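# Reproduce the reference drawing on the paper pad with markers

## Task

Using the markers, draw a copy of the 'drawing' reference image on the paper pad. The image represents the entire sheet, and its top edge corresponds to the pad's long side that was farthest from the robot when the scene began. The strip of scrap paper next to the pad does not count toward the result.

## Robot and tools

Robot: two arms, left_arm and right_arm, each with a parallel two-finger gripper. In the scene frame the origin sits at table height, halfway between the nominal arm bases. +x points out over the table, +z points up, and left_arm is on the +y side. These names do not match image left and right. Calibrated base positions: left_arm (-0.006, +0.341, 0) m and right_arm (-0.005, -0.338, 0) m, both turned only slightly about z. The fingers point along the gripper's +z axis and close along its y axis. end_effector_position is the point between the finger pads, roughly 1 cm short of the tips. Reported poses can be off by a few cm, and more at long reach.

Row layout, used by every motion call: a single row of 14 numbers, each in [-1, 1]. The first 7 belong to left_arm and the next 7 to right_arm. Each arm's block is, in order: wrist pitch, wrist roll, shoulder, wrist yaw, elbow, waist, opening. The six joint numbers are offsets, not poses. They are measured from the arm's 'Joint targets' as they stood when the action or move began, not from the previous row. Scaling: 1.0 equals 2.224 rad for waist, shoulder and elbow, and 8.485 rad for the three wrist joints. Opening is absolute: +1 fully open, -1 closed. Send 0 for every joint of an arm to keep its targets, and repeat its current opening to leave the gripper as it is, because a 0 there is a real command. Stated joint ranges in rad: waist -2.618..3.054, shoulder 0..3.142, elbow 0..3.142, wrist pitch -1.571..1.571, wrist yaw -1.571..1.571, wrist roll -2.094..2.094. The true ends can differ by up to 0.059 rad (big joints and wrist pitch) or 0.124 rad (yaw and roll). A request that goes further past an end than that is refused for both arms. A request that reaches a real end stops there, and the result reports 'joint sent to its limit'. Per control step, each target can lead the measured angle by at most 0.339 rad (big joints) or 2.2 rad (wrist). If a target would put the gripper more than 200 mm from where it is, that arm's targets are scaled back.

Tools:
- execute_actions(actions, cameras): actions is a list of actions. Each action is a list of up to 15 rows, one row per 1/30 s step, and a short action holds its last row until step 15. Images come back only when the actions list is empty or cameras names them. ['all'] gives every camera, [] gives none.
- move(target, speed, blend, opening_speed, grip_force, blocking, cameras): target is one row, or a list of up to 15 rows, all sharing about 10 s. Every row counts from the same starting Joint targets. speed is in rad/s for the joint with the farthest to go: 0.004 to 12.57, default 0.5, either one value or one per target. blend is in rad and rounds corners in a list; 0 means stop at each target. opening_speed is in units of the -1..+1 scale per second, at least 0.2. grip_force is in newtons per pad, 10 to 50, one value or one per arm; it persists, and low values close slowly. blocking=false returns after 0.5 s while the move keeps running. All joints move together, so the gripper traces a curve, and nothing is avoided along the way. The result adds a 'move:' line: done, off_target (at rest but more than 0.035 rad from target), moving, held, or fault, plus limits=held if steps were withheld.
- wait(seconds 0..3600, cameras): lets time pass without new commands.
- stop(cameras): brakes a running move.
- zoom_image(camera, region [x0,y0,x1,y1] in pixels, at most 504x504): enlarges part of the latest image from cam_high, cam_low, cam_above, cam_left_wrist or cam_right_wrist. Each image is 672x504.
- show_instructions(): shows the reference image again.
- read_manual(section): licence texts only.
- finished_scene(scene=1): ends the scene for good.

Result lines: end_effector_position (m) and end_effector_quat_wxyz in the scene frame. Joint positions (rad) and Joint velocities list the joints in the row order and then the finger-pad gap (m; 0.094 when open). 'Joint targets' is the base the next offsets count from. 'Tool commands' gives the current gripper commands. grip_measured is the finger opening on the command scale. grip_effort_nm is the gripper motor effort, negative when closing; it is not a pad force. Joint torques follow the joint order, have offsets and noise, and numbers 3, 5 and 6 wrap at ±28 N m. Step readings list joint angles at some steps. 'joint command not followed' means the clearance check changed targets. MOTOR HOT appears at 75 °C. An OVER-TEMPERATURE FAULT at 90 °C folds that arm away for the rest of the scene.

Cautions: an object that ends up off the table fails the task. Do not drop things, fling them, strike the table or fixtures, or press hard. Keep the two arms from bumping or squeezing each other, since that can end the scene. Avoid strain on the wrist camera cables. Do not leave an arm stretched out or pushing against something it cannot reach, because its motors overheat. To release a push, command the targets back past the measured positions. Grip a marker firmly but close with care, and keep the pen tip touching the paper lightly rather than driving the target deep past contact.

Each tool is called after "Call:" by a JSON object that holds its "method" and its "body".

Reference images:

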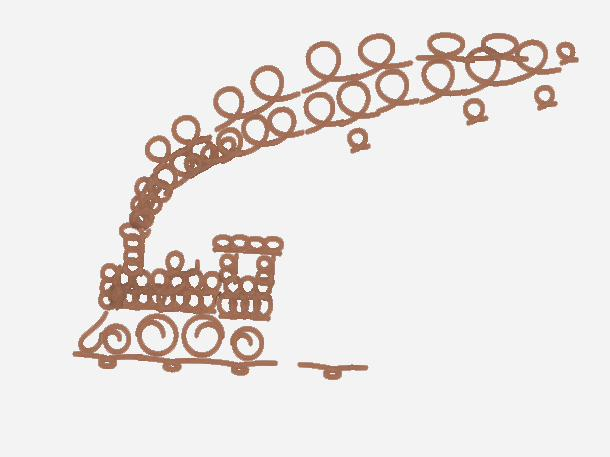

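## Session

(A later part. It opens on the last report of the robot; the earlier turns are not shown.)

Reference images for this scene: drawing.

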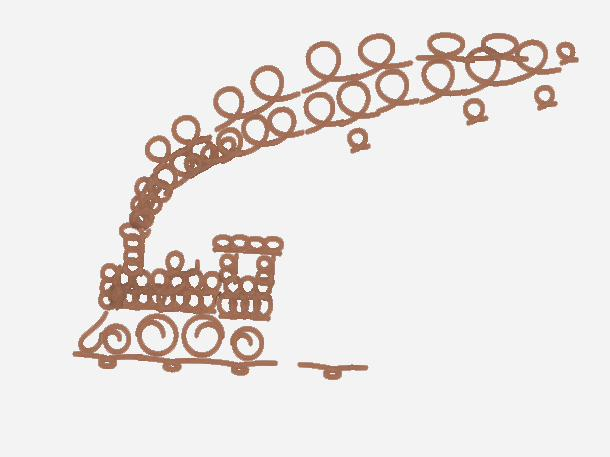

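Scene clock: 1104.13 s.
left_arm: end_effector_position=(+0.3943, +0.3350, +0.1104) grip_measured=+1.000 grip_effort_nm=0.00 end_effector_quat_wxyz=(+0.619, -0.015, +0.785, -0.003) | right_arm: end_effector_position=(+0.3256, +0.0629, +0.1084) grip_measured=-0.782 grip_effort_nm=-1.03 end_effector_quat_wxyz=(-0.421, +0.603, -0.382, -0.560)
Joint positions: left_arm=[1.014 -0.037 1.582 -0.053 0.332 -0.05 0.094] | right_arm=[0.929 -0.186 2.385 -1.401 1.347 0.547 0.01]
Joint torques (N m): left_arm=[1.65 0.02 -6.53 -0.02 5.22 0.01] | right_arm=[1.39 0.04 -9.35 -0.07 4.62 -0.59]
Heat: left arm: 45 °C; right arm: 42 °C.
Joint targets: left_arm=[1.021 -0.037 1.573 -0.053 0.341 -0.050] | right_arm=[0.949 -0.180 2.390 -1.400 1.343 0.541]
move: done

Call:
{"method": "move", "body": {"target": [[0,0,0,0,0,0,1, -0.01414,0,0,0,0,0,-1],[0,0,0,0,0,0,1, -0.01414,0,0,0,0,-0.00247,-1],[0,0,0,0,0,0,1, -0.01414,0.01245,0,0,0,-0.00926,-1],[0,0,0,0,0,0,1, 0,0.01245,0,0,0,-0.00926,-1],[0,0,0,0,0,0,1, 0,0.01592,0,0,0,0.01299,-1],[0,0,0,0,0,0,1, 0,0.01192,0,0,0,0.0067,-1],[0,0,0,0,0,0,1, 0,0.01030,0,0,0,-0.0001,-1]], "speed": [0.2,0.1,0.15,0.4,0.4,0.15,0.035], "blend": [0,0.002,0,0.02,0.005,0.002,0], "cameras": []}}

Call:
{"method": "move", "body": {"target": [[0,0,0,0,0,0,1, -0.01414,0,0,0,0,0,-1],[0,0,0,0,0,0,1, -0.01414,0,0,0,0,-0.00247,-1],[0,0,0,0,0,0,1, -0.01414,-0.00163,0,0,0,-0.00409,-1],[0,0,0,0,0,0,1, -0.01414,-0.00556,0,0,0,0.00701,-1],[0,0,0,0,0,0,1, -0.01414,-0.00950,0,0,0,0.00913,-1],[0,0,0,0,0,0,1, -0.01414,-0.01113,0,0,0,0.01174,-1],[0,0,0,0,0,0,1, -0.01414,-0.00750,0,0,0,0.01331,-1],[0,0,0,0,0,0,1, -0.01414,-0.00356,0,0,0,0.00220,-1],[0,0,0,0,0,0,1, -0.01414,0.00038,0,0,0,0.00013,-1],[0,0,0,0,0,0,1, -0.01414,0.00200,0,0,0,-0.00247,-1],[0,0,0,0,0,0,1, -0.01414,-0.00163,0,0,0,-0.00409,-1],[0,0,0,0,0,0,1, 0,-0.00163,0,0,0,-0.00409,-1],[0,0,0,0,0,0,1, 0,0.00444,0,0,0,0.00409,-1],[0,0,0,0,0,0,1, 0,-0.00015,0,0,0,-0.00261,-1],[0,0,0,0,0,0,1, 0,-0.00184,0,0,0,-0.00935,-1]], "speed": [0.2,0.1,0.1,0.15,0.15,0.065,0.14,0.15,0.15,0.065,0.14,0.4,0.4,0.15,0.035], "blend": [0,0.002,0.006,0.006,0.006,0.006,0.006,0.006,0.006,0.006,0,0.02,0.005,0.002,0], "cameras": []}}

Call:
{"method": "move", "body": {"target": [[0,0,0,0,0,0,1, -0.01414,0,0,0,0,0,-1],[0,0,0,0,0,0,1, -0.01414,0,0,0,0,-0.00247,-1],[0,0,0,0,0,0,1, -0.01414,-0.00167,0,0,0,-0.00414,-1],[0,0,0,0,0,0,1, -0.01414,-0.00572,0,0,0,0.00701,-1],[0,0,0,0,0,0,1, -0.01414,-0.00976,0,0,0,0.00913,-1],[0,0,0,0,0,0,1, -0.01414,-0.01143,0,0,0,0.01178,-1],[0,0,0,0,0,0,1, -0.01414,-0.00775,0,0,0,0.01344,-1],[0,0,0,0,0,0,1, -0.01414,-0.00371,0,0,0,0.00234,-1],[0,0,0,0,0,0,1, -0.01414,0.00033,0,0,0,0.00018,-1],[0,0,0,0,0,0,1, -0.01414,0.00200,0,0,0,-0.00247,-1],[0,0,0,0,0,0,1, -0.01414,-0.00167,0,0,0,-0.00414,-1],[0,0,0,0,0,0,1, 0,-0.00167,0,0,0,-0.00414,-1],[0,0,0,0,0,0,1, 0,-0.01670,0,0,0,-0.04726,-1],[0,0,0,0,0,0,1, 0,-0.00975,0,0,0,-0.05427,-1],[0,0,0,0,0,0,1, 0,-0.00805,0,0,0,-0.06102,-1]], "speed": [0.2,0.1,0.1,0.15,0.15,0.065,0.14,0.15,0.15,0.065,0.14,0.4,0.4,0.15,0.035], "blend": [0,0.002,0.006,0.006,0.006,0.006,0.006,0.006,0.006,0.006,0,0.02,0.005,0.002,0], "cameras": []}}

Call:
{"method": "move", "body": {"target": [[0,0,0,0,0,0,1, -0.01414,0,0,0,0,0,-1],[0,0,0,0,0,0,1, -0.01414,0,0,0,0,-0.00247,-1],[0,0,0,0,0,0,1, -0.01414,0.01116,0,0,0,-0.01434,-1],[0,0,0,0,0,0,1, 0,0.01116,0,0,0,-0.01434,-1],[0,0,0,0,0,0,1, 0,0.01374,0,0,0,-0.00423,-1],[0,0,0,0,0,0,1, 0,0.00962,0,0,0,-0.01223,-1],[0,0,0,0,0,0,1, 0,0.00785,0,0,0,-0.01897,-1]], "speed": [0.2,0.1,0.15,0.4,0.4,0.15,0.035], "blend": [0,0.002,0,0.02,0.005,0.002,0], "cameras": []}}

Scene clock: 1109.37 s.
left_arm: end_effector_position=(+0.3943, +0.3350, +0.1104) grip_measured=+1.000 grip_effort_nm=0.00 end_effector_quat_wxyz=(+0.619, -0.015, +0.785, -0.003) | right_arm: end_effector_position=(+0.3256, +0.0629, +0.1083) grip_measured=-0.782 grip_effort_nm=-1.03 end_effector_quat_wxyz=(-0.391, +0.582, -0.412, -0.581)
Joint positions: left_arm=[1.014 -0.037 1.582 -0.053 0.332 -0.05 0.094] | right_arm=[0.929 -0.084 2.385 -1.401 1.347 0.547 0.01]
Joint torques (N m): left_arm=[1.67 0.05 -6.58 0 5.33 -0.06] | right_arm=[1.4 -0.09 -9.35 -0.07 4.62 -0.55]
Heat: left arm: 45 °C; right arm: 42 °C.
Joint targets: left_arm=[1.021 -0.037 1.573 -0.053 0.341 -0.050] | right_arm=[0.949 -0.093 2.390 -1.400 1.343 0.541]
move: done

Scene clock: 1114.53 s.
left_arm: end_effector_position=(+0.3943, +0.3350, +0.1104) grip_measured=+1.000 grip_effort_nm=0.00 end_effector_quat_wxyz=(+0.619, -0.015, +0.785, -0.003) | right_arm: end_effector_position=(+0.3339, +0.0559, +0.1083) grip_measured=-0.782 grip_effort_nm=-1.03 end_effector_quat_wxyz=(-0.402, +0.581, -0.414, -0.574)
Joint positions: left_arm=[1.014 -0.037 1.582 -0.053 0.332 -0.05 0.094] | right_arm=[0.929 -0.1 2.385 -1.401 1.347 0.526 0.01]
Joint torques (N m): left_arm=[1.71 0.03 -6.39 -0.05 5.38 -0.12] | right_arm=[1.39 -0.09 -9.35 -0.07 4.6 -0.61]
Heat: left arm: 45 °C; right arm: 42 °C.
Joint targets: left_arm=[1.021 -0.037 1.573 -0.053 0.341 -0.050] | right_arm=[0.949 -0.109 2.390 -1.400 1.343 0.520]
move: done

Scene clock: 1120.00 s.
left_arm: end_effector_position=(+0.3943, +0.3350, +0.1104) grip_measured=+1.000 grip_effort_nm=0.00 end_effector_quat_wxyz=(+0.619, -0.015, +0.785, -0.003) | right_arm: end_effector_position=(+0.3842, +0.0064, +0.1084) grip_measured=-0.782 grip_effort_nm=-1.03 end_effector_quat_wxyz=(-0.462, +0.570, -0.429, -0.526)
Joint positions: left_arm=[1.014 -0.037 1.582 -0.053 0.332 -0.05 0.094] | right_arm=[0.929 -0.182 2.385 -1.401 1.347 0.39 0.01]
Joint torques (N m): left_arm=[1.64 0.05 -6.53 -0.04 5.26 0.03] | right_arm=[1.39 0.06 -9.33 -0.07 4.63 -0.47]
Heat: left arm: 45 °C; right arm: 42 °C.
Joint targets: left_arm=[1.021 -0.037 1.573 -0.053 0.341 -0.050] | right_arm=[0.949 -0.177 2.390 -1.400 1.343 0.384]
move: done

Scene clock: 1123.87 s.
left_arm: end_effector_position=(+0.3943, +0.3350, +0.1104) grip_measured=+1.000 grip_effort_nm=0.00 end_effector_quat_wxyz=(+0.619, -0.015, +0.785, -0.003) | right_arm: end_effector_position=(+0.3983, -0.0102, +0.1083) grip_measured=-0.782 grip_effort_nm=-1.03 end_effector_quat_wxyz=(-0.452, +0.543, -0.463, -0.535)
Joint positions: left_arm=[1.014 -0.037 1.582 -0.053 0.332 -0.05 0.094] | right_arm=[0.929 -0.102 2.385 -1.401 1.347 0.348 0.01]
Joint torques (N m): left_arm=[1.69 0.03 -6.49 -0.04 5.23 -0.12] | right_arm=[1.4 -0.11 -9.35 -0.06 4.62 -0.51]
Heat: left arm: 45 °C; right arm: 43 °C.
Joint targets: left_arm=[1.021 -0.037 1.573 -0.053 0.341 -0.050] | right_arm=[0.949 -0.111 2.390 -1.400 1.343 0.342]
move: done; blend cut to 0.0112 rad at target 4

Call:
{"method": "move", "body": {"target": [[0,0,0,0,0,0,1, -0.01449,0,0,0,0,0,-1],[0,0,0,0,0,0,1, -0.01449,0,0,0,0,-0.00247,-1],[0,0,0,0,0,0,1, -0.01449,-0.00225,0,0,0,-0.00549,-1],[0,0,0,0,0,0,1, -0.01449,-0.00814,0,0,0,-0.00598,-1],[0,0,0,0,0,0,1, -0.01449,-0.01543,0,0,0,0.00701,-1],[0,0,0,0,0,0,1, -0.01449,-0.02132,0,0,0,0.01106,-1],[0,0,0,0,0,0,1, -0.01449,-0.02357,0,0,0,0.01542,-1],[0,0,0,0,0,0,1, -0.01449,-0.01932,0,0,0,0.01839,-1],[0,0,0,0,0,0,1, -0.01449,-0.01342,0,0,0,0.01888,-1],[0,0,0,0,0,0,1, -0.01449,-0.00614,0,0,0,0.00594,-1],[0,0,0,0,0,0,1, -0.01449,-0.00025,0,0,0,0.00189,-1],[0,0,0,0,0,0,1, -0.01449,0.00200,0,0,0,-0.00247,-1],[0,0,0,0,0,0,1, -0.01449,-0.00225,0,0,0,-0.00549,-1],[0,0,0,0,0,0,1, 0,-0.00225,0,0,0,-0.00549,-1],[0,0,0,0,0,0,1, 0,-0.00225,-0.02644,0,0,-0.00549,-1]], "speed": [0.2,0.1,0.065,0.18,0.22,0.18,0.07,0.13,0.18,0.22,0.18,0.07,0.13,0.4,0.4], "blend": [0,0.002,0.006,0.006,0.006,0.006,0.006,0.006,0.006,0.006,0.006,0.006,0,0,0], "cameras": []}}

Scene clock: 1131.57 s.
left_arm: end_effector_position=(+0.3943, +0.3350, +0.1104) grip_measured=+1.000 grip_effort_nm=0.00 end_effector_quat_wxyz=(+0.619, -0.015, +0.785, -0.003) | right_arm: end_effector_position=(+0.4021, -0.0150, +0.1139) grip_measured=-0.782 grip_effort_nm=-1.03 end_effector_quat_wxyz=(-0.464, +0.547, -0.457, -0.526)
Joint positions: left_arm=[1.014 -0.037 1.582 -0.053 0.332 -0.05 0.094] | right_arm=[0.931 -0.122 2.373 -1.402 1.347 0.337 0.01]
Joint torques (N m): left_arm=[1.65 0.05 -6.5 -0.07 5.27 -0.1] | right_arm=[1.37 -0.09 -12.96 -0.05 4.56 -0.59]
Heat: left arm: 45 °C; right arm: 43 °C.
Joint targets: left_arm=[1.021 -0.037 1.573 -0.053 0.341 -0.050] | right_arm=[0.949 -0.130 2.331 -1.400 1.343 0.330]
move: off_target (right_arm); right_arm: the shoulder is farthest, 0.042 rad from its target

Call:
{"method": "move", "body": {"target": [[0,0,0,0,0,0,1, 0,0,-0.03660,0,0,0,-1],[0,0,0,0,0,0,1, -0.00283,0.01414,-0.03660,0,0.04694,0.15737,-1],[0,0,0,0,0,0,1, -0.00283,0.01414,-0.03660,0,0.01996,0.15737,-1],[0,0,0,0,0,0,1, -0.00283,0.01414,0.03615,0,0.01996,0.15737,-1],[0,0,0,0,0,0,1, -0.00283,0.00911,0.03615,0,0.01996,0.14690,-1],[0,0,0,0,0,0,1, -0.00283,0.00746,0.03615,0,0.01996,0.13970,-1],[0,0,0,0,0,0,1, -0.01697,0.00746,0.03615,0,0.01996,0.13970,-1]], "speed": [0.4,0.8,0.3,0.12,0.15,0.035,0.2], "blend": [0,0,0,0,0.002,0,0], "cameras": []}}

Scene clock: 1138.73 s.
left_arm: end_effector_position=(+0.3943, +0.3350, +0.1104) grip_measured=+1.000 grip_effort_nm=0.00 end_effector_quat_wxyz=(+0.619, -0.015, +0.785, -0.003) | right_arm: end_effector_position=(+0.2904, +0.0973, +0.0996) grip_measured=-0.782 grip_effort_nm=-1.03 end_effector_quat_wxyz=(-0.324, +0.584, -0.420, -0.615)
Joint positions: left_arm=[1.014 -0.037 1.582 -0.053 0.332 -0.05 0.094] | right_arm=[0.814 -0.058 2.407 -1.401 1.394 0.645 0.01]
Joint torques (N m): left_arm=[1.67 0.02 -6.56 -0.04 5.31 -0.09] | right_arm=[1.15 -0.09 -9.58 -0.11 4.53 -0.38]
Heat: left arm: 45 °C; right arm: 43 °C.
Joint targets: left_arm=[1.021 -0.037 1.573 -0.053 0.341 -0.050] | right_arm=[0.805 -0.066 2.412 -1.400 1.387 0.640]
move: done

Call:
{"method": "move", "body": {"target": [[0,0,0,0,0,0,1, -0.00059,0,0,0,0,-0.00247,-1],[0,0,0,0,0,0,1, -0.00059,-0.00279,0,0,0,-0.00618,-1],[0,0,0,0,0,0,1, -0.00059,-0.01009,0,0,0,-0.00682,-1],[0,0,0,0,0,0,1, -0.00059,-0.01912,0,0,0,0.00663,-1],[0,0,0,0,0,0,1, -0.00059,-0.02641,0,0,0,0.01157,-1],[0,0,0,0,0,0,1, -0.00059,-0.02920,0,0,0,0.01690,-1],[0,0,0,0,0,0,1, -0.00059,-0.02441,0,0,0,0.02059,-1],[0,0,0,0,0,0,1, -0.00059,-0.01711,0,0,0,0.02123,-1],[0,0,0,0,0,0,1, -0.00059,-0.00808,0,0,0,0.00778,-1],[0,0,0,0,0,0,1, -0.00059,-0.00079,0,0,0,0.00285,-1],[0,0,0,0,0,0,1, -0.00059,0.00200,0,0,0,-0.00249,-1],[0,0,0,0,0,0,1, -0.00059,-0.00279,0,0,0,-0.00618,-1],[0,0,0,0,0,0,1, 0.01414,-0.00279,0,0,0,-0.00618,-1],[0,0,0,0,0,0,1, 0.01414,-0.02870,0,0,0,0.03341,-1],[0,0,0,0,0,0,1, 0.01414,-0.02226,0,0,0,0.02558,-1]], "speed": [0.1,0.08,0.22,0.25,0.22,0.09,0.15,0.22,0.25,0.22,0.09,0.15,0.4,0.4,0.15], "blend": [0,0.006,0.006,0.006,0.006,0.006,0.006,0.006,0.006,0.006,0.006,0,0.02,0.005,0], "cameras": []}}

Scene clock: 1145.37 s.
left_arm: end_effector_position=(+0.3943, +0.3350, +0.1104) grip_measured=+1.000 grip_effort_nm=0.00 end_effector_quat_wxyz=(+0.619, -0.015, +0.785, -0.003) | right_arm: end_effector_position=(+0.2655, +0.1144, +0.1087) grip_measured=-0.782 grip_effort_nm=-1.03 end_effector_quat_wxyz=(-0.397, +0.643, -0.309, -0.577)
Joint positions: left_arm=[1.014 -0.037 1.582 -0.053 0.332 -0.05 0.094] | right_arm=[0.906 -0.261 2.407 -1.403 1.394 0.703 0.01]
Joint torques (N m): left_arm=[1.67 0.01 -6.52 -0.03 5.19 -0.05] | right_arm=[1.38 0.07 -9.55 -0.04 4.52 -0.49]
Heat: left arm: 45 °C; right arm: 42 °C.
Joint targets: left_arm=[1.021 -0.037 1.573 -0.053 0.341 -0.050] | right_arm=[0.925 -0.255 2.412 -1.401 1.387 0.697]
move: done

Call:
{"method": "move", "body": {"target": [[0,0,0,0,0,0,1, 0,0.00165,0,0,0,-0.00674,-1],[0,0,0,0,0,0,1, -0.01438,0.00165,0,0,0,-0.00674,-1],[0,0,0,0,0,0,1, -0.01438,0.00165,0,0,0,-0.00922,-1],[0,0,0,0,0,0,1, -0.01438,0.01406,0,0,0,-0.01578,-1],[0,0,0,0,0,0,1, -0.01438,0.02042,0,0,0,-0.01790,-1],[0,0,0,0,0,0,1, 0,0.02042,0,0,0,-0.01790,-1],[0,0,0,0,0,0,1, 0,-0.01174,0,0,0,-0.01241,-1],[0,0,0,0,0,0,1, 0,-0.00570,0,0,0,-0.01974,-1],[0,0,0,0,0,0,1, 0,-0.00405,0,0,0,-0.02648,-1],[0,0,0,0,0,0,1, -0.01438,-0.00405,0,0,0,-0.02648,-1],[0,0,0,0,0,0,1, -0.01438,0.01862,0,0,0,-0.04038,-1],[0,0,0,0,0,0,1, 0,0.01862,0,0,0,-0.04038,-1],[0,0,0,0,0,0,1, 0,0.00653,0,0,0,-0.05288,-1]], "speed": [0.035,0.2,0.1,0.15,0.15,0.4,0.4,0.15,0.035,0.2,0.17,0.4,0.4], "blend": [0,0,0.002,0.005,0,0.02,0.005,0.002,0,0,0,0.02,0], "cameras": []}}

Scene clock: 1156.13 s.
left_arm: end_effector_position=(+0.3943, +0.3350, +0.1104) grip_measured=+1.000 grip_effort_nm=0.00 end_effector_quat_wxyz=(+0.619, -0.015, +0.785, -0.003) | right_arm: end_effector_position=(+0.3188, +0.0780, +0.1087) grip_measured=-0.782 grip_effort_nm=-1.03 end_effector_quat_wxyz=(-0.413, +0.610, -0.369, -0.566)
Joint positions: left_arm=[1.014 -0.037 1.582 -0.053 0.332 -0.05 0.094] | right_arm=[0.905 -0.192 2.407 -1.403 1.394 0.58 0.01]
Joint torques (N m): left_arm=[1.65 0.03 -6.39 -0.03 5.33 -0.27] | right_arm=[1.39 -0.1 -9.55 -0.05 4.52 -0.08]
Heat: left arm: 45 °C; right arm: 42 °C.
Joint targets: left_arm=[1.021 -0.037 1.573 -0.053 0.341 -0.050] | right_arm=[0.925 -0.200 2.412 -1.400 1.387 0.580]
move: done

Call:
{"method": "move", "body": {"target": [[0,0,0,0,0,0,1, 0,0.00607,0,0,0,-0.00764,-1],[0,0,0,0,0,0,1, 0,0.00772,0,0,0,-0.01439,-1],[0,0,0,0,0,0,1, -0.01438,0.00772,0,0,0,-0.01439,-1],[0,0,0,0,0,0,1, -0.01438,0.00772,0,0,0,-0.01686,-1],[0,0,0,0,0,0,1, -0.01438,0.01600,0,0,0,-0.02086,-1],[0,0,0,0,0,0,1, 0,0.01600,0,0,0,-0.02086,-1],[0,0,0,0,0,0,1, 0,-0.01296,0,0,0,-0.05171,-1],[0,0,0,0,0,0,1, 0,-0.00661,0,0,0,-0.05895,-1],[0,0,0,0,0,0,1, 0,-0.00496,0,0,0,-0.06569,-1],[0,0,0,0,0,0,1, -0.01438,-0.00496,0,0,0,-0.06569,-1],[0,0,0,0,0,0,1, -0.01438,-0.00496,0,0,0,-0.06817,-1],[0,0,0,0,0,0,1, -0.01438,0.00326,0,0,0,-0.07860,-1],[0,0,0,0,0,0,1, -0.01438,0.01596,0,0,0,-0.09101,-1],[0,0,0,0,0,0,1, 0,0.01596,0,0,0,-0.09101,-1]], "speed": [0.15,0.035,0.2,0.1,0.15,0.4,0.4,0.15,0.035,0.2,0.1,0.15,0.15,0.4], "blend": [0.002,0,0,0.002,0,0.02,0.005,0.002,0,0,0.002,0.006,0,0], "cameras": []}}

Scene clock: 1166.37 s.
left_arm: end_effector_position=(+0.3943, +0.3350, +0.1104) grip_measured=+1.000 grip_effort_nm=0.00 end_effector_quat_wxyz=(+0.619, -0.015, +0.785, -0.003) | right_arm: end_effector_position=(+0.3940, +0.0066, +0.1085) grip_measured=-0.782 grip_effort_nm=-1.03 end_effector_quat_wxyz=(-0.432, +0.543, -0.463, -0.551)
Joint positions: left_arm=[1.014 -0.037 1.582 -0.053 0.332 -0.05 0.094] | right_arm=[0.904 -0.068 2.407 -1.403 1.394 0.383 0.01]
Joint torques (N m): left_arm=[1.68 0.04 -6.42 -0.05 5.27 -0.03] | right_arm=[1.39 0.03 -9.55 -0.05 4.53 -0.54]
Heat: left arm: 45 °C; right arm: 42 °C.
Joint targets: left_arm=[1.021 -0.037 1.573 -0.053 0.341 -0.050] | right_arm=[0.925 -0.064 2.412 -1.400 1.387 0.377]
move: done

Call:
{"method": "move", "body": {"target": [[0,0,0,0,0,0,1, 0,0,-0.06,0,0,0,-1],[0,0,0,0,0,0,1, 0,0,-0.06,0,0,-0.16952,-1]], "speed": [0.4,0.9], "blend": [0.02,0], "cameras": ["cam_above"]}}

Call:
{"method": "zoom_image", "body": {"camera": "cam_above", "region": [205, 205, 345, 310]}}

Call:
{"method": "zoom_image", "body": {"camera": "cam_above", "region": [210, 285, 350, 390]}}

Call:
{"method": "zoom_image", "body": {"camera": "cam_above", "region": [300, 205, 440, 310]}}

Scene clock: 1168.30 s.
left_arm: end_effector_position=(+0.3943, +0.3350, +0.1104) grip_measured=+1.000 grip_effort_nm=0.00 end_effector_quat_wxyz=(+0.619, -0.015, +0.785, -0.003) | right_arm: end_effector_position=(+0.4924, -0.1665, +0.1568) grip_measured=-0.782 grip_effort_nm=-1.03 end_effector_quat_wxyz=(+0.559, -0.470, +0.529, +0.433)
Joint positions: left_arm=[1.014 -0.037 1.582 -0.053 0.332 -0.05 0.094] | right_arm=[0.916 -0.068 2.305 -1.398 1.389 0.003 0.01]
Joint torques (N m): left_arm=[1.69 0.03 -6.39 -0.03 5.24 -0.2] | right_arm=[1.29 0.03 -11.66 -0.02 5.26 -0.14]
Heat: left arm: 45 °C; right arm: 42 °C.
Joint targets: left_arm=[1.021 -0.037 1.573 -0.053 0.341 -0.050] | right_arm=[0.925 -0.064 2.278 -1.400 1.387 0.000]
move: done

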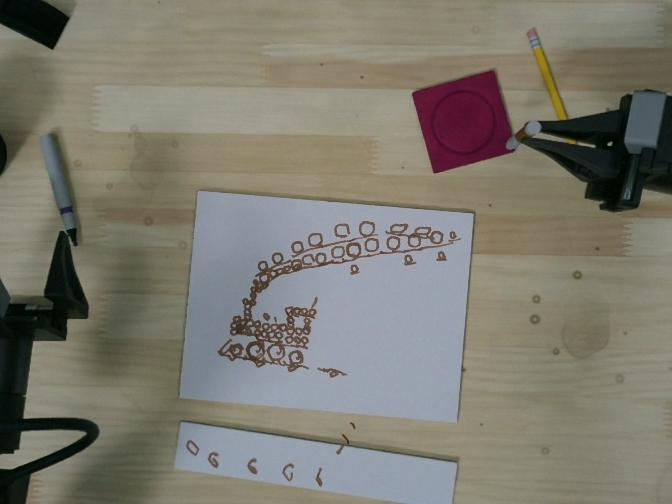

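Scaled by 3.600 from the camera's image (finer frame: 960x720).

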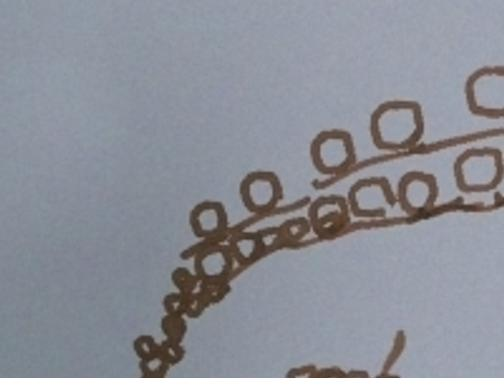

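Scaled by 3.600 from the camera's image (finer frame: 960x720).

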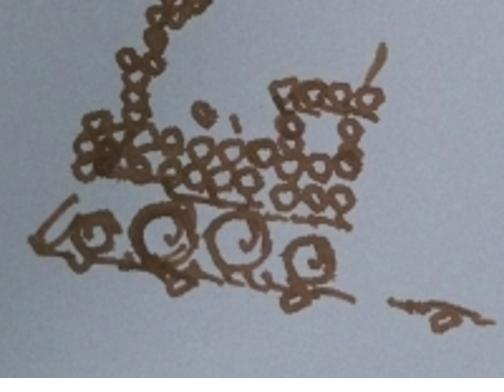

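Scaled by 3.600 from the camera's image (finer frame: 960x720).

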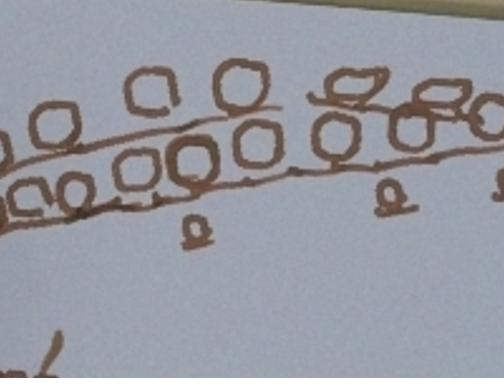

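Call:
{"method": "move", "body": {"target": [[0,0,0,0,0,0,1, -0.00566,-0.02899,0,0,0.06187,0.22032,-1],[0,0,0,0,0,0,1, -0.00566,-0.02899,0,0,0.03489,0.22032,-1],[0,0,0,0,0,0,1, -0.00566,-0.02899,0.05486,0,0.03489,0.22032,-1],[0,0,0,0,0,0,1, -0.00566,-0.02899,0.07689,0,0.03489,0.22032,-1],[0,0,0,0,0,0,1, -0.00566,-0.02440,0.07689,0,0.03489,0.21538,-1],[0,0,0,0,0,0,1, -0.00566,-0.02275,0.07689,0,0.03489,0.20859,-1],[0,0,0,0,0,0,1, -0.01909,-0.02275,0.07689,0,0.03489,0.20859,-1]], "speed": [0.9,0.3,0.4,0.12,0.15,0.035,0.2], "blend": [0,0,0,0,0.002,0,0], "cameras": []}}

Scene clock: 1176.37 s.
left_arm: end_effector_position=(+0.3943, +0.3350, +0.1104) grip_measured=+1.000 grip_effort_nm=0.00 end_effector_quat_wxyz=(+0.619, -0.015, +0.785, -0.003) | right_arm: end_effector_position=(+0.3737, +0.0447, +0.0994) grip_measured=-0.782 grip_effort_nm=-1.03 end_effector_quat_wxyz=(-0.440, +0.592, -0.407, -0.539)
Joint positions: left_arm=[1.014 -0.037 1.582 -0.053 0.332 -0.05 0.094] | right_arm=[0.797 -0.262 2.445 -1.399 1.465 0.469 0.01]
Joint torques (N m): left_arm=[1.65 0.04 -6.6 -0.02 5.15 -0.06] | right_arm=[0.9 0.05 -9.89 -0.11 5.15 -0.44]
Heat: left arm: 45 °C; right arm: 42 °C.
Joint targets: left_arm=[1.021 -0.037 1.573 -0.053 0.341 -0.050] | right_arm=[0.763 -0.257 2.449 -1.401 1.465 0.464]
move: done

Call:
{"method": "move", "body": {"target": [[0,0,0,0,0,0,1, 0.01344,0,0,0,0,0,-1],[0,0,0,0,0,0,1, 0.01344,0,-0.03597,0,0,0,-1],[0,0,0,0,0,0,1, 0.01344,0,-0.03597,0,0.02698,0,-1],[0,0,0,0,0,0,1, 0.01344,0,-0.03597,0,0,0,-1],[0,0,0,0,0,0,1, 0.01344,0,0,0,0,0,-1]], "speed": [0.4,0.3,0.3,0.12,0.12], "blend": [0,0,0,0,0], "cameras": []}}

Scene clock: 1181.27 s.
left_arm: end_effector_position=(+0.3943, +0.3350, +0.1104) grip_measured=+1.000 grip_effort_nm=0.00 end_effector_quat_wxyz=(+0.619, -0.015, +0.785, -0.003) | right_arm: end_effector_position=(+0.3757, +0.0457, +0.1079) grip_measured=-0.782 grip_effort_nm=-1.03 end_effector_quat_wxyz=(-0.462, +0.602, -0.383, -0.526)
Joint positions: left_arm=[1.014 -0.037 1.582 -0.053 0.332 -0.05 0.094] | right_arm=[0.864 -0.262 2.446 -1.399 1.472 0.469 0.01]
Joint torques (N m): left_arm=[1.63 0.08 -6.38 -0.03 5.22 -0.01] | right_arm=[1.33 0.05 -10.09 -0.08 4.64 -0.44]
Heat: left arm: 45 °C; right arm: 43 °C.
Joint targets: left_arm=[1.021 -0.037 1.573 -0.053 0.341 -0.050] | right_arm=[0.877 -0.257 2.449 -1.401 1.465 0.464]
move: done

Call:
{"method": "move", "body": {"target": [[0,0,0,0,0,0,1, -0.0132,0,0,0,0,0,-1]], "speed": [0.2], "cameras": []}}

Scene clock: 1182.70 s.
left_arm: end_effector_position=(+0.3943, +0.3350, +0.1104) grip_measured=+1.000 grip_effort_nm=0.00 end_effector_quat_wxyz=(+0.619, -0.015, +0.785, -0.003) | right_arm: end_effector_position=(+0.3746, +0.0452, +0.1002) grip_measured=-0.782 grip_effort_nm=-1.03 end_effector_quat_wxyz=(-0.439, +0.591, -0.408, -0.540)
Joint positions: left_arm=[1.014 -0.037 1.582 -0.053 0.332 -0.05 0.094] | right_arm=[0.787 -0.262 2.446 -1.399 1.472 0.469 0.01]
Joint torques (N m): left_arm=[1.65 0.03 -6.45 -0.03 5.11 -0.17] | right_arm=[1.04 0.05 -10 -0.12 4.59 -0.44]
Heat: left arm: 45 °C; right arm: 43 °C.
Joint targets: left_arm=[1.021 -0.037 1.573 -0.053 0.341 -0.050] | right_arm=[0.765 -0.257 2.449 -1.401 1.465 0.464]
move: done

Call:
{"method": "move", "body": {"target": [[0,0,0,0,0,0,1, 0.00071,0.00526,0,0,0,-0.00481,-1],[0,0,0,0,0,0,1, 0.00071,0.00850,0,0,0,-0.00796,-1],[0,0,0,0,0,0,1, 0.00071,0.00893,0,0,0,-0.00949,-1],[0,0,0,0,0,0,1, 0.00071,0.00649,0,0,0,-0.01079,-1],[0,0,0,0,0,0,1, 0.00071,0.00325,0,0,0,-0.01219,-1],[0,0,0,0,0,0,1, 0.0132,0.00325,0,0,0,-0.01219,-1],[0,0,0,0,0,0,1, 0.0132,-0.00625,0,0,0,-0.02648,-1],[0,0,0,0,0,0,1, 0.0132,-0.00029,0,0,0,-0.03233,-1],[0,0,0,0,0,0,1, 0.0132,0.00138,0,0,0,-0.03921,-1],[0,0,0,0,0,0,1, 0.00071,0.00138,0,0,0,-0.03921,-1],[0,0,0,0,0,0,1, 0.00071,0.00825,0,0,0,-0.04474,-1],[0,0,0,0,0,0,1, 0.00071,0.01249,0,0,0,-0.04888,-1],[0,0,0,0,0,0,1, 0.00071,0.01307,0,0,0,-0.05090,-1],[0,0,0,0,0,0,1, 0.00071,0.01049,0,0,0,-0.05256,-1],[0,0,0,0,0,0,1, 0.00071,0.00625,0,0,0,-0.05436,-1]], "speed": [0.14,0.1,0.02,0.08,0.1,0.4,0.4,0.15,0.035,0.2,0.18,0.13,0.025,0.08,0.13], "blend": [0.006,0.004,0.003,0.004,0,0.02,0.005,0.002,0,0,0.006,0.006,0.003,0.004,0], "cameras": []}}

Scene clock: 1190.23 s.
left_arm: end_effector_position=(+0.3943, +0.3350, +0.1104) grip_measured=+1.000 grip_effort_nm=0.00 end_effector_quat_wxyz=(+0.619, -0.015, +0.785, -0.003) | right_arm: end_effector_position=(+0.4173, -0.0023, +0.1002) grip_measured=-0.782 grip_effort_nm=-1.03 end_effector_quat_wxyz=(-0.452, +0.550, -0.461, -0.529)
Joint positions: left_arm=[1.014 -0.037 1.582 -0.053 0.332 -0.05 0.094] | right_arm=[0.787 -0.193 2.446 -1.399 1.472 0.351 0.01]
Joint torques (N m): left_arm=[1.66 0.05 -6.57 -0.04 5.22 -0.06] | right_arm=[1.07 -0.12 -9.99 -0.12 4.62 -0.66]
Heat: left arm: 45 °C; right arm: 42 °C.
Joint targets: left_arm=[1.021 -0.037 1.573 -0.053 0.341 -0.050] | right_arm=[0.771 -0.204 2.449 -1.401 1.465 0.343]
move: done; blend cut to 0.0018 rad at target 2, 0.0018 rad at target 3, 0.0025 rad at target 12, 0.0025 rad at target 13

Call:
{"method": "move", "body": {"target": [[0,0,0,0,0,0,1, 0.01249,0,0,0,0,0,-1],[0,0,0,0,0,0,1, 0.01249,-0.01721,0,0,0,0.15602,-1],[0,0,0,0,0,0,1, 0.01249,-0.01163,0,0,0,0.14856,-1],[0,0,0,0,0,0,1, 0.01249,-0.00998,0,0,0,0.14182,-1],[0,0,0,0,0,0,1, -0.0001,-0.00998,0,0,0,0.14182,-1],[0,0,0,0,0,0,1, -0.0001,-0.00998,0,0,0,0.13934,-1],[0,0,0,0,0,0,1, -0.0001,0.01206,0,0,0,0.12882,-1],[0,0,0,0,0,0,1, 0.01249,0.01206,0,0,0,0.12882,-1],[0,0,0,0,0,0,1, 0.01249,0.01206,-0.06,0,0,0.12882,-1],[0,0,0,0,0,0,1, 0.01249,0.01206,-0.06,0,0,-0.15423,-1]], "speed": [0.4,0.9,0.15,0.035,0.2,0.1,0.17,0.4,0.4,0.9], "blend": [0.02,0.005,0.002,0,0,0.002,0,0.02,0.02,0], "cameras": ["cam_above"]}}

Call:
{"method": "zoom_image", "body": {"camera": "cam_above", "region": [205, 205, 345, 310]}}

Call:
{"method": "zoom_image", "body": {"camera": "cam_above", "region": [210, 285, 350, 390]}}

Call:
{"method": "zoom_image", "body": {"camera": "cam_above", "region": [335, 205, 475, 310]}}

Scene clock: 1198.17 s.
left_arm: end_effector_position=(+0.3943, +0.3350, +0.1104) grip_measured=+1.000 grip_effort_nm=0.00 end_effector_quat_wxyz=(+0.619, -0.015, +0.785, -0.003) | right_arm: end_effector_position=(+0.5063, -0.1688, +0.1565) grip_measured=-0.782 grip_effort_nm=-1.03 end_effector_quat_wxyz=(+0.565, -0.476, +0.523, +0.424)
Joint positions: left_arm=[1.014 -0.037 1.582 -0.053 0.332 -0.05 0.094] | right_arm=[0.866 -0.106 2.344 -1.399 1.467 -0.001 0.01]
Joint torques (N m): left_arm=[1.7 0.04 -6.63 -0.04 5.23 0.08] | right_arm=[1.31 0.03 -11.93 -0.03 5.3 0.17]
Heat: left arm: 45 °C; right arm: 42 °C.
Joint targets: left_arm=[1.021 -0.037 1.573 -0.053 0.341 -0.050] | right_arm=[0.877 -0.102 2.316 -1.400 1.465 0.000]
move: done

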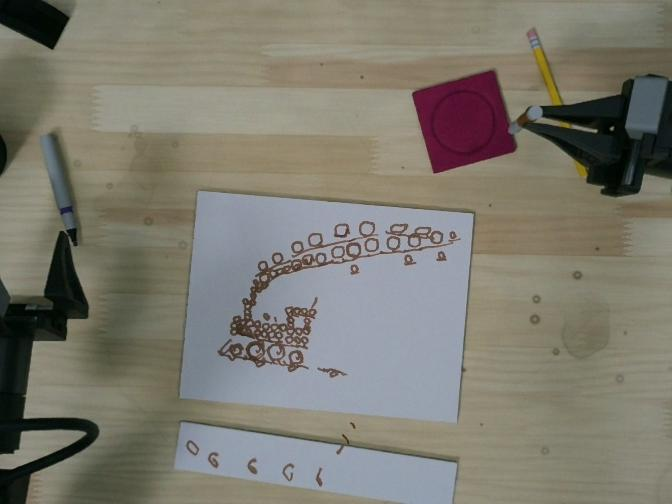

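Scaled by 3.600 from the camera's image (finer frame: 960x720).

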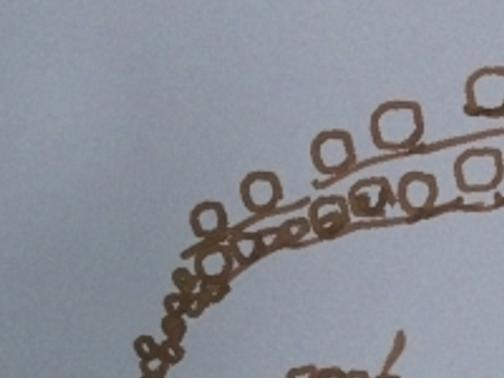

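Scaled by 3.600 from the camera's image (finer frame: 960x720).

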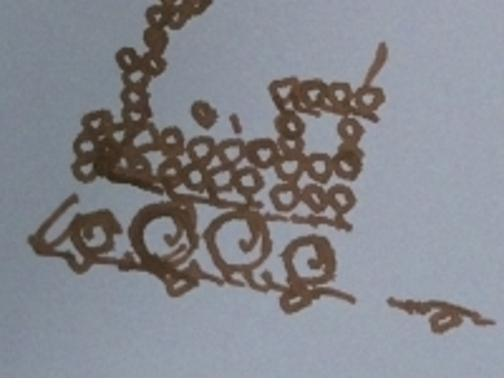

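Scaled by 3.600 from the camera's image (finer frame: 960x720).

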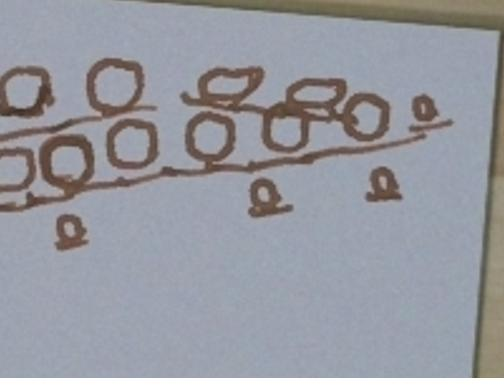

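Call:
{"method": "zoom_image", "body": {"camera": "cam_above", "region": [214, 330, 314, 380]}}

Call:
{"method": "zoom_image", "body": {"camera": "cam_above", "region": [225, 300, 325, 350]}}

Scaled by 5.040 from the camera's image (finer frame: 960x720).

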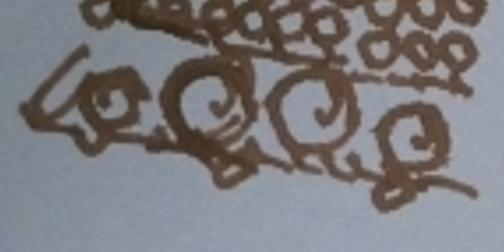

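Scaled by 5.040 from the camera's image (finer frame: 960x720).

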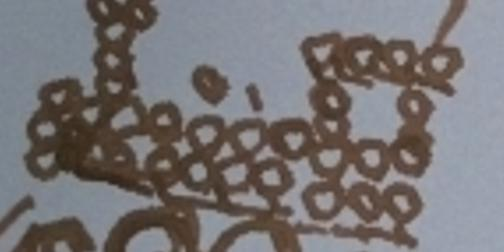

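Call:
{"method": "execute_actions", "body": {"actions": []}}

Scene clock: 1201.30 s.
left_arm: end_effector_position=(+0.3943, +0.3350, +0.1104) grip_measured=+1.000 grip_effort_nm=0.00 end_effector_quat_wxyz=(+0.619, -0.015, +0.785, -0.003) | right_arm: end_effector_position=(+0.5063, -0.1688, +0.1565) grip_measured=-0.782 grip_effort_nm=-1.03 end_effector_quat_wxyz=(+0.565, -0.476, +0.523, +0.424)
Joint names: [wrist pitch, wrist roll, shoulder, wrist yaw, elbow, waist]
Joint positions: left_arm=[1.014 -0.037 1.582 -0.053 0.332 -0.05 0.094] | right_arm=[0.866 -0.106 2.344 -1.399 1.467 -0.001 0.01]
Joint velocities: within noise
Joint torques (N m): left_arm=[1.66 0.05 -6.42 -0.05 5.23 -0.13] | right_arm=[1.29 0.04 -12.05 -0.02 5.37 0.13]
Heat: left arm: 45 °C; right arm: 42 °C.
Joint targets: left_arm=[1.021 -0.037 1.573 -0.053 0.341 -0.050] | right_arm=[0.877 -0.102 2.316 -1.400 1.465 0.000]
Tool commands: left_gripper/opening=+1.0 right_gripper/opening=-1.0

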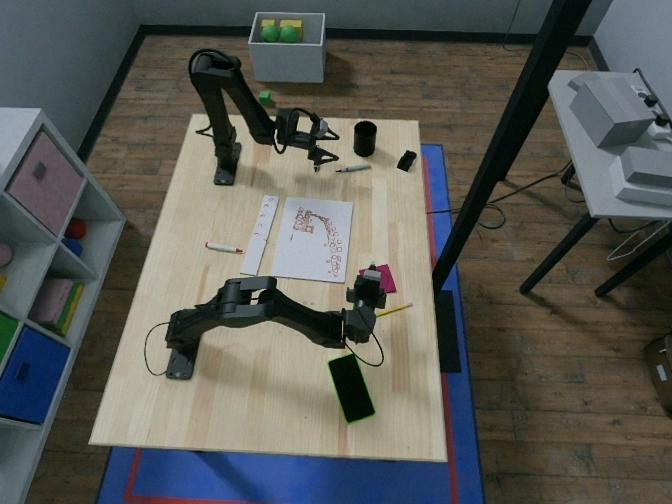

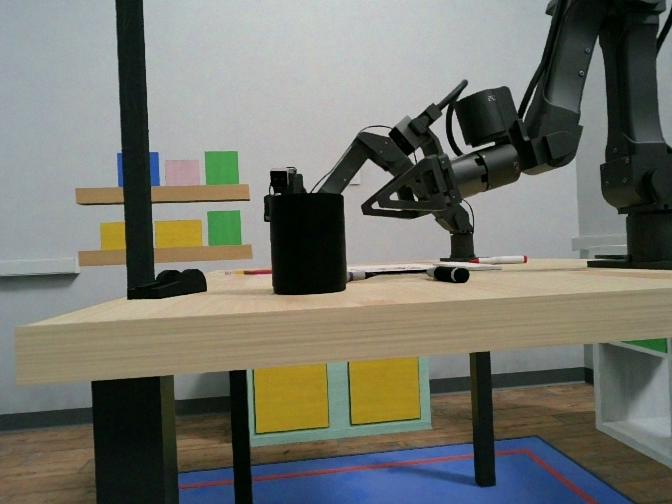

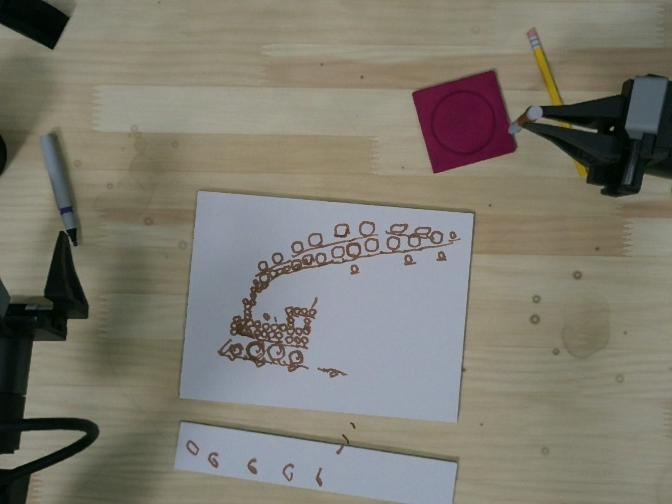

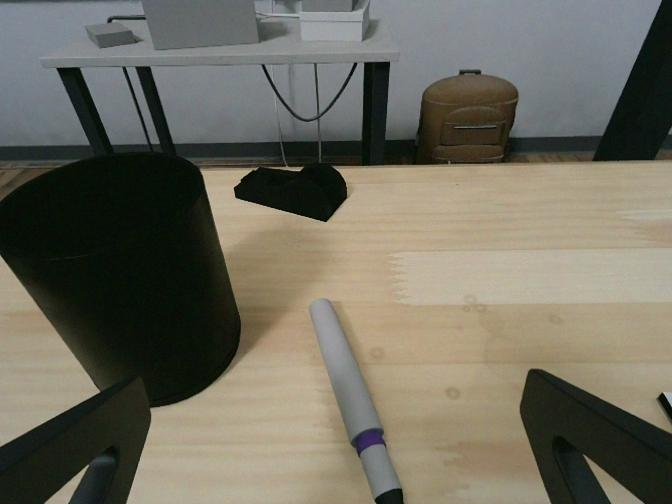

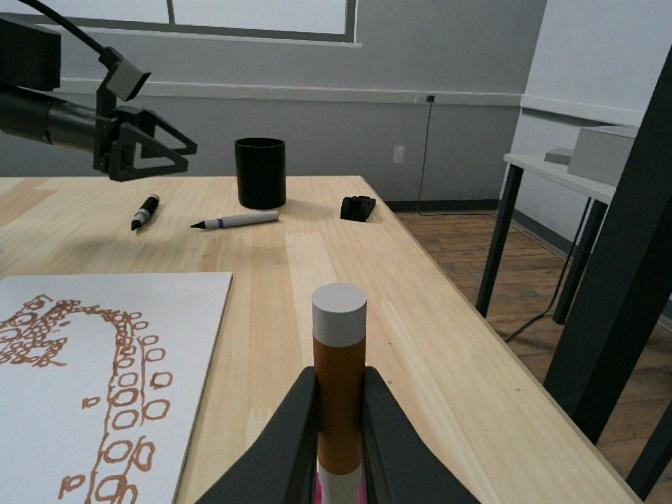

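Call:
{"method": "zoom_image", "body": {"camera": "cam_above", "region": [176, 184, 480, 424]}}

Call:
{"method": "show_instructions", "body": {}}

Scaled by 1.658 from the camera's image (finer frame: 960x720).

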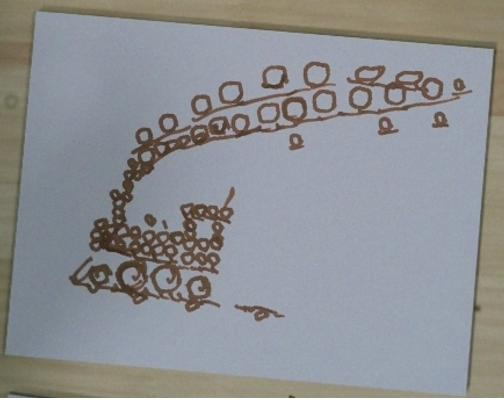

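Reference images for this scene: drawing.

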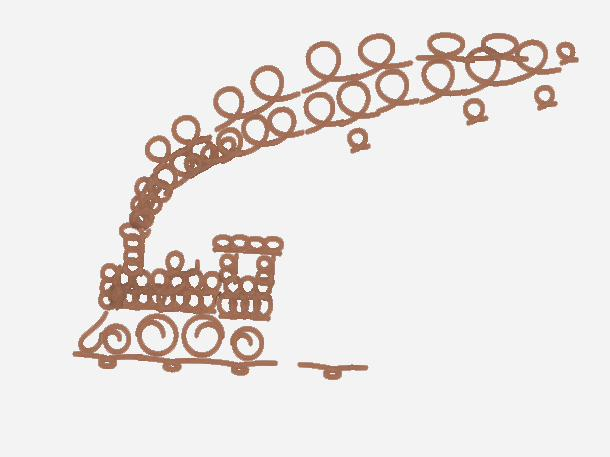

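Call:
{"method": "zoom_image", "body": {"camera": "cam_above", "region": [210, 290, 350, 390]}}

Call:
{"method": "zoom_image", "body": {"camera": "cam_above", "region": [240, 210, 350, 300]}}

Call:
{"method": "zoom_image", "body": {"camera": "cam_above", "region": [330, 205, 470, 295]}}

Scaled by 3.600 from the camera's image (finer frame: 960x720).

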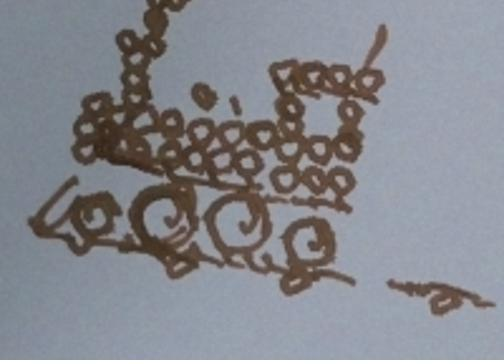

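Scaled by 4.582 from the camera's image (finer frame: 960x720).

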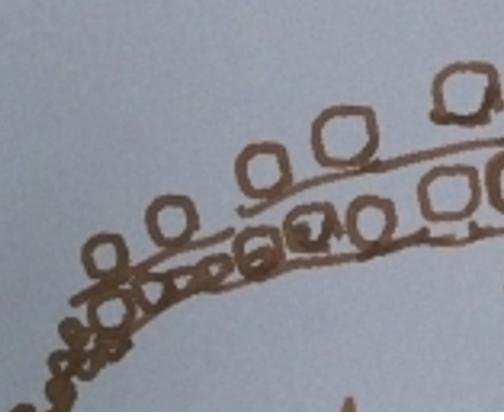

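Scaled by 3.600 from the camera's image (finer frame: 960x720).

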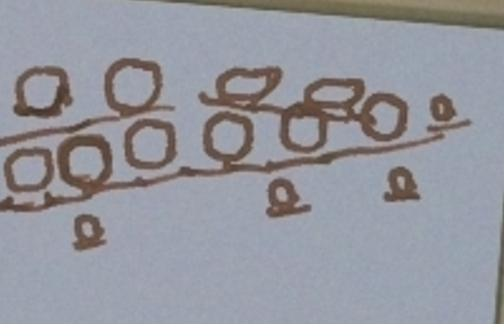

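Call:
{"method": "zoom_image", "body": {"camera": "cam_above", "region": [185, 178, 225, 208]}}

Call:
{"method": "zoom_image", "body": {"camera": "cam_above", "region": [455, 198, 495, 228]}}

Call:
{"method": "zoom_image", "body": {"camera": "cam_above", "region": [440, 405, 480, 435]}}

Call:
{"method": "zoom_image", "body": {"camera": "cam_above", "region": [165, 383, 205, 413]}}

Call:
{"method": "zoom_image", "body": {"camera": "cam_above", "region": [290, 340, 360, 390]}}

Scaled by 12.600 from the camera's image (finer frame: 960x720).

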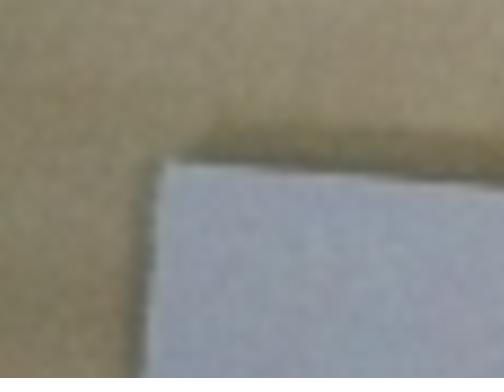

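Scaled by 12.600 from the camera's image (finer frame: 960x720).

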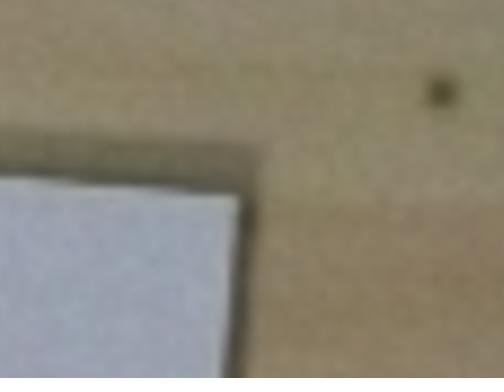

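Scaled by 12.600 from the camera's image (finer frame: 960x720).

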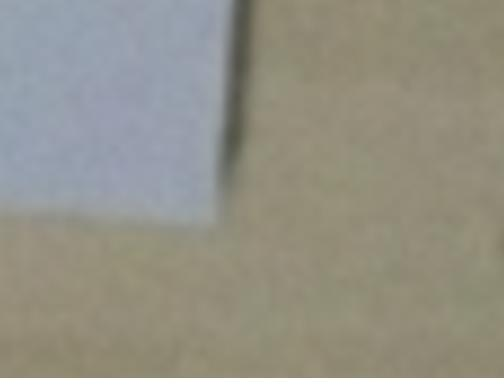

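Scaled by 12.600 from the camera's image (finer frame: 960x720).

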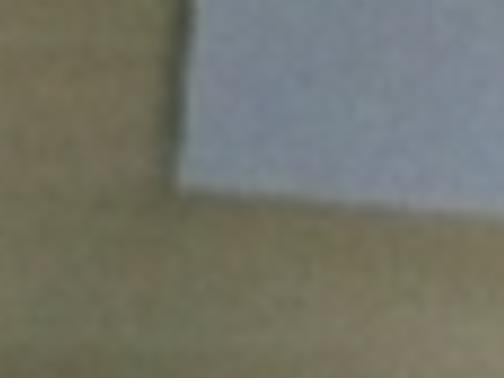

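Scaled by 7.200 from the camera's image (finer frame: 960x720).

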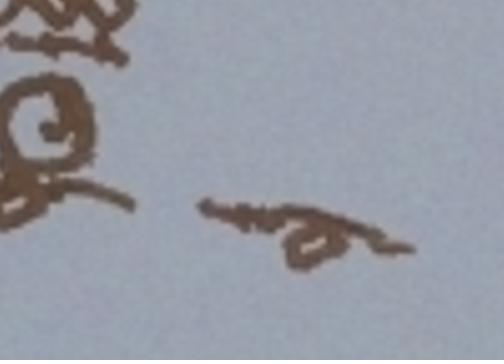

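Call:
{"method": "zoom_image", "body": {"camera": "cam_above", "region": [300, 395, 340, 425]}}

Call:
{"method": "zoom_image", "body": {"camera": "cam_above", "region": [316, 187, 356, 217]}}

Call:
{"method": "zoom_image", "body": {"camera": "cam_above", "region": [168, 280, 208, 310]}}

Call:
{"method": "zoom_image", "body": {"camera": "cam_above", "region": [446, 303, 486, 333]}}

Scaled by 12.600 from the camera's image (finer frame: 960x720).

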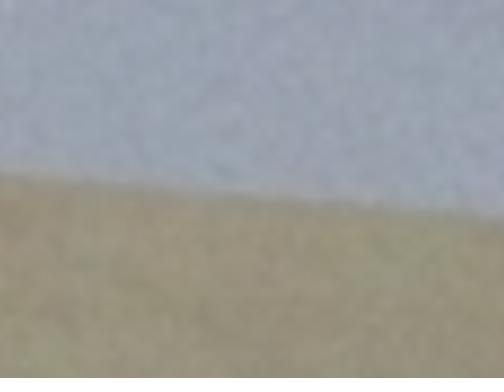

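Scaled by 12.600 from the camera's image (finer frame: 960x720).

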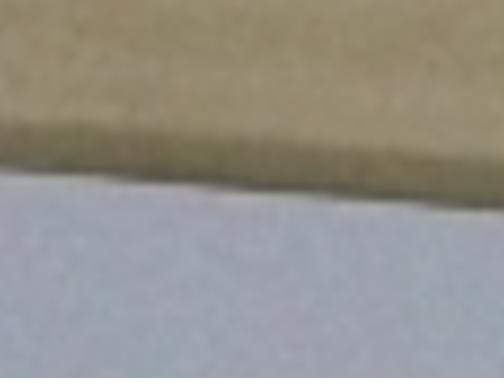

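Scaled by 12.600 from the camera's image (finer frame: 960x720).

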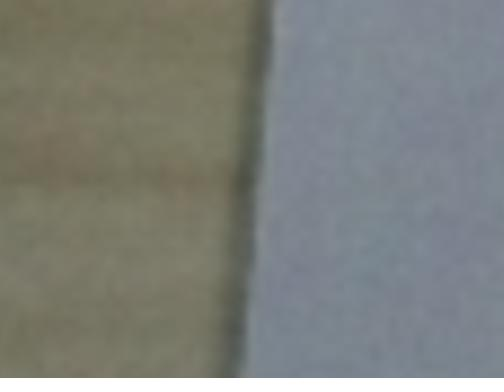

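Scaled by 12.600 from the camera's image (finer frame: 960x720).

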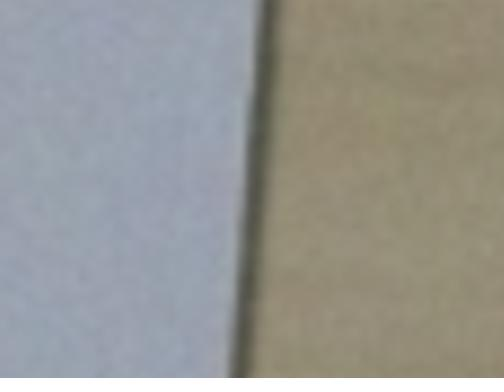

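Call:
{"method": "zoom_image", "body": {"camera": "cam_above", "region": [300, 400, 380, 460]}}

Scaled by 6.300 from the camera's image (finer frame: 960x720).

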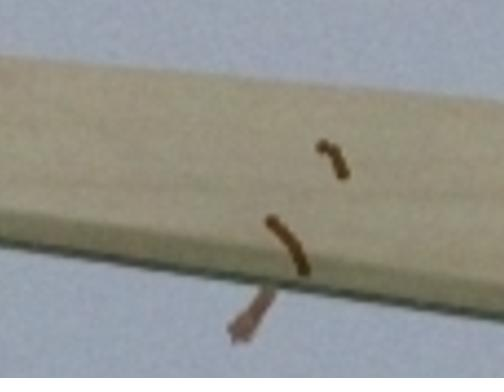

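Call:
{"method": "finished_scene", "body": {}}

The scene is finished.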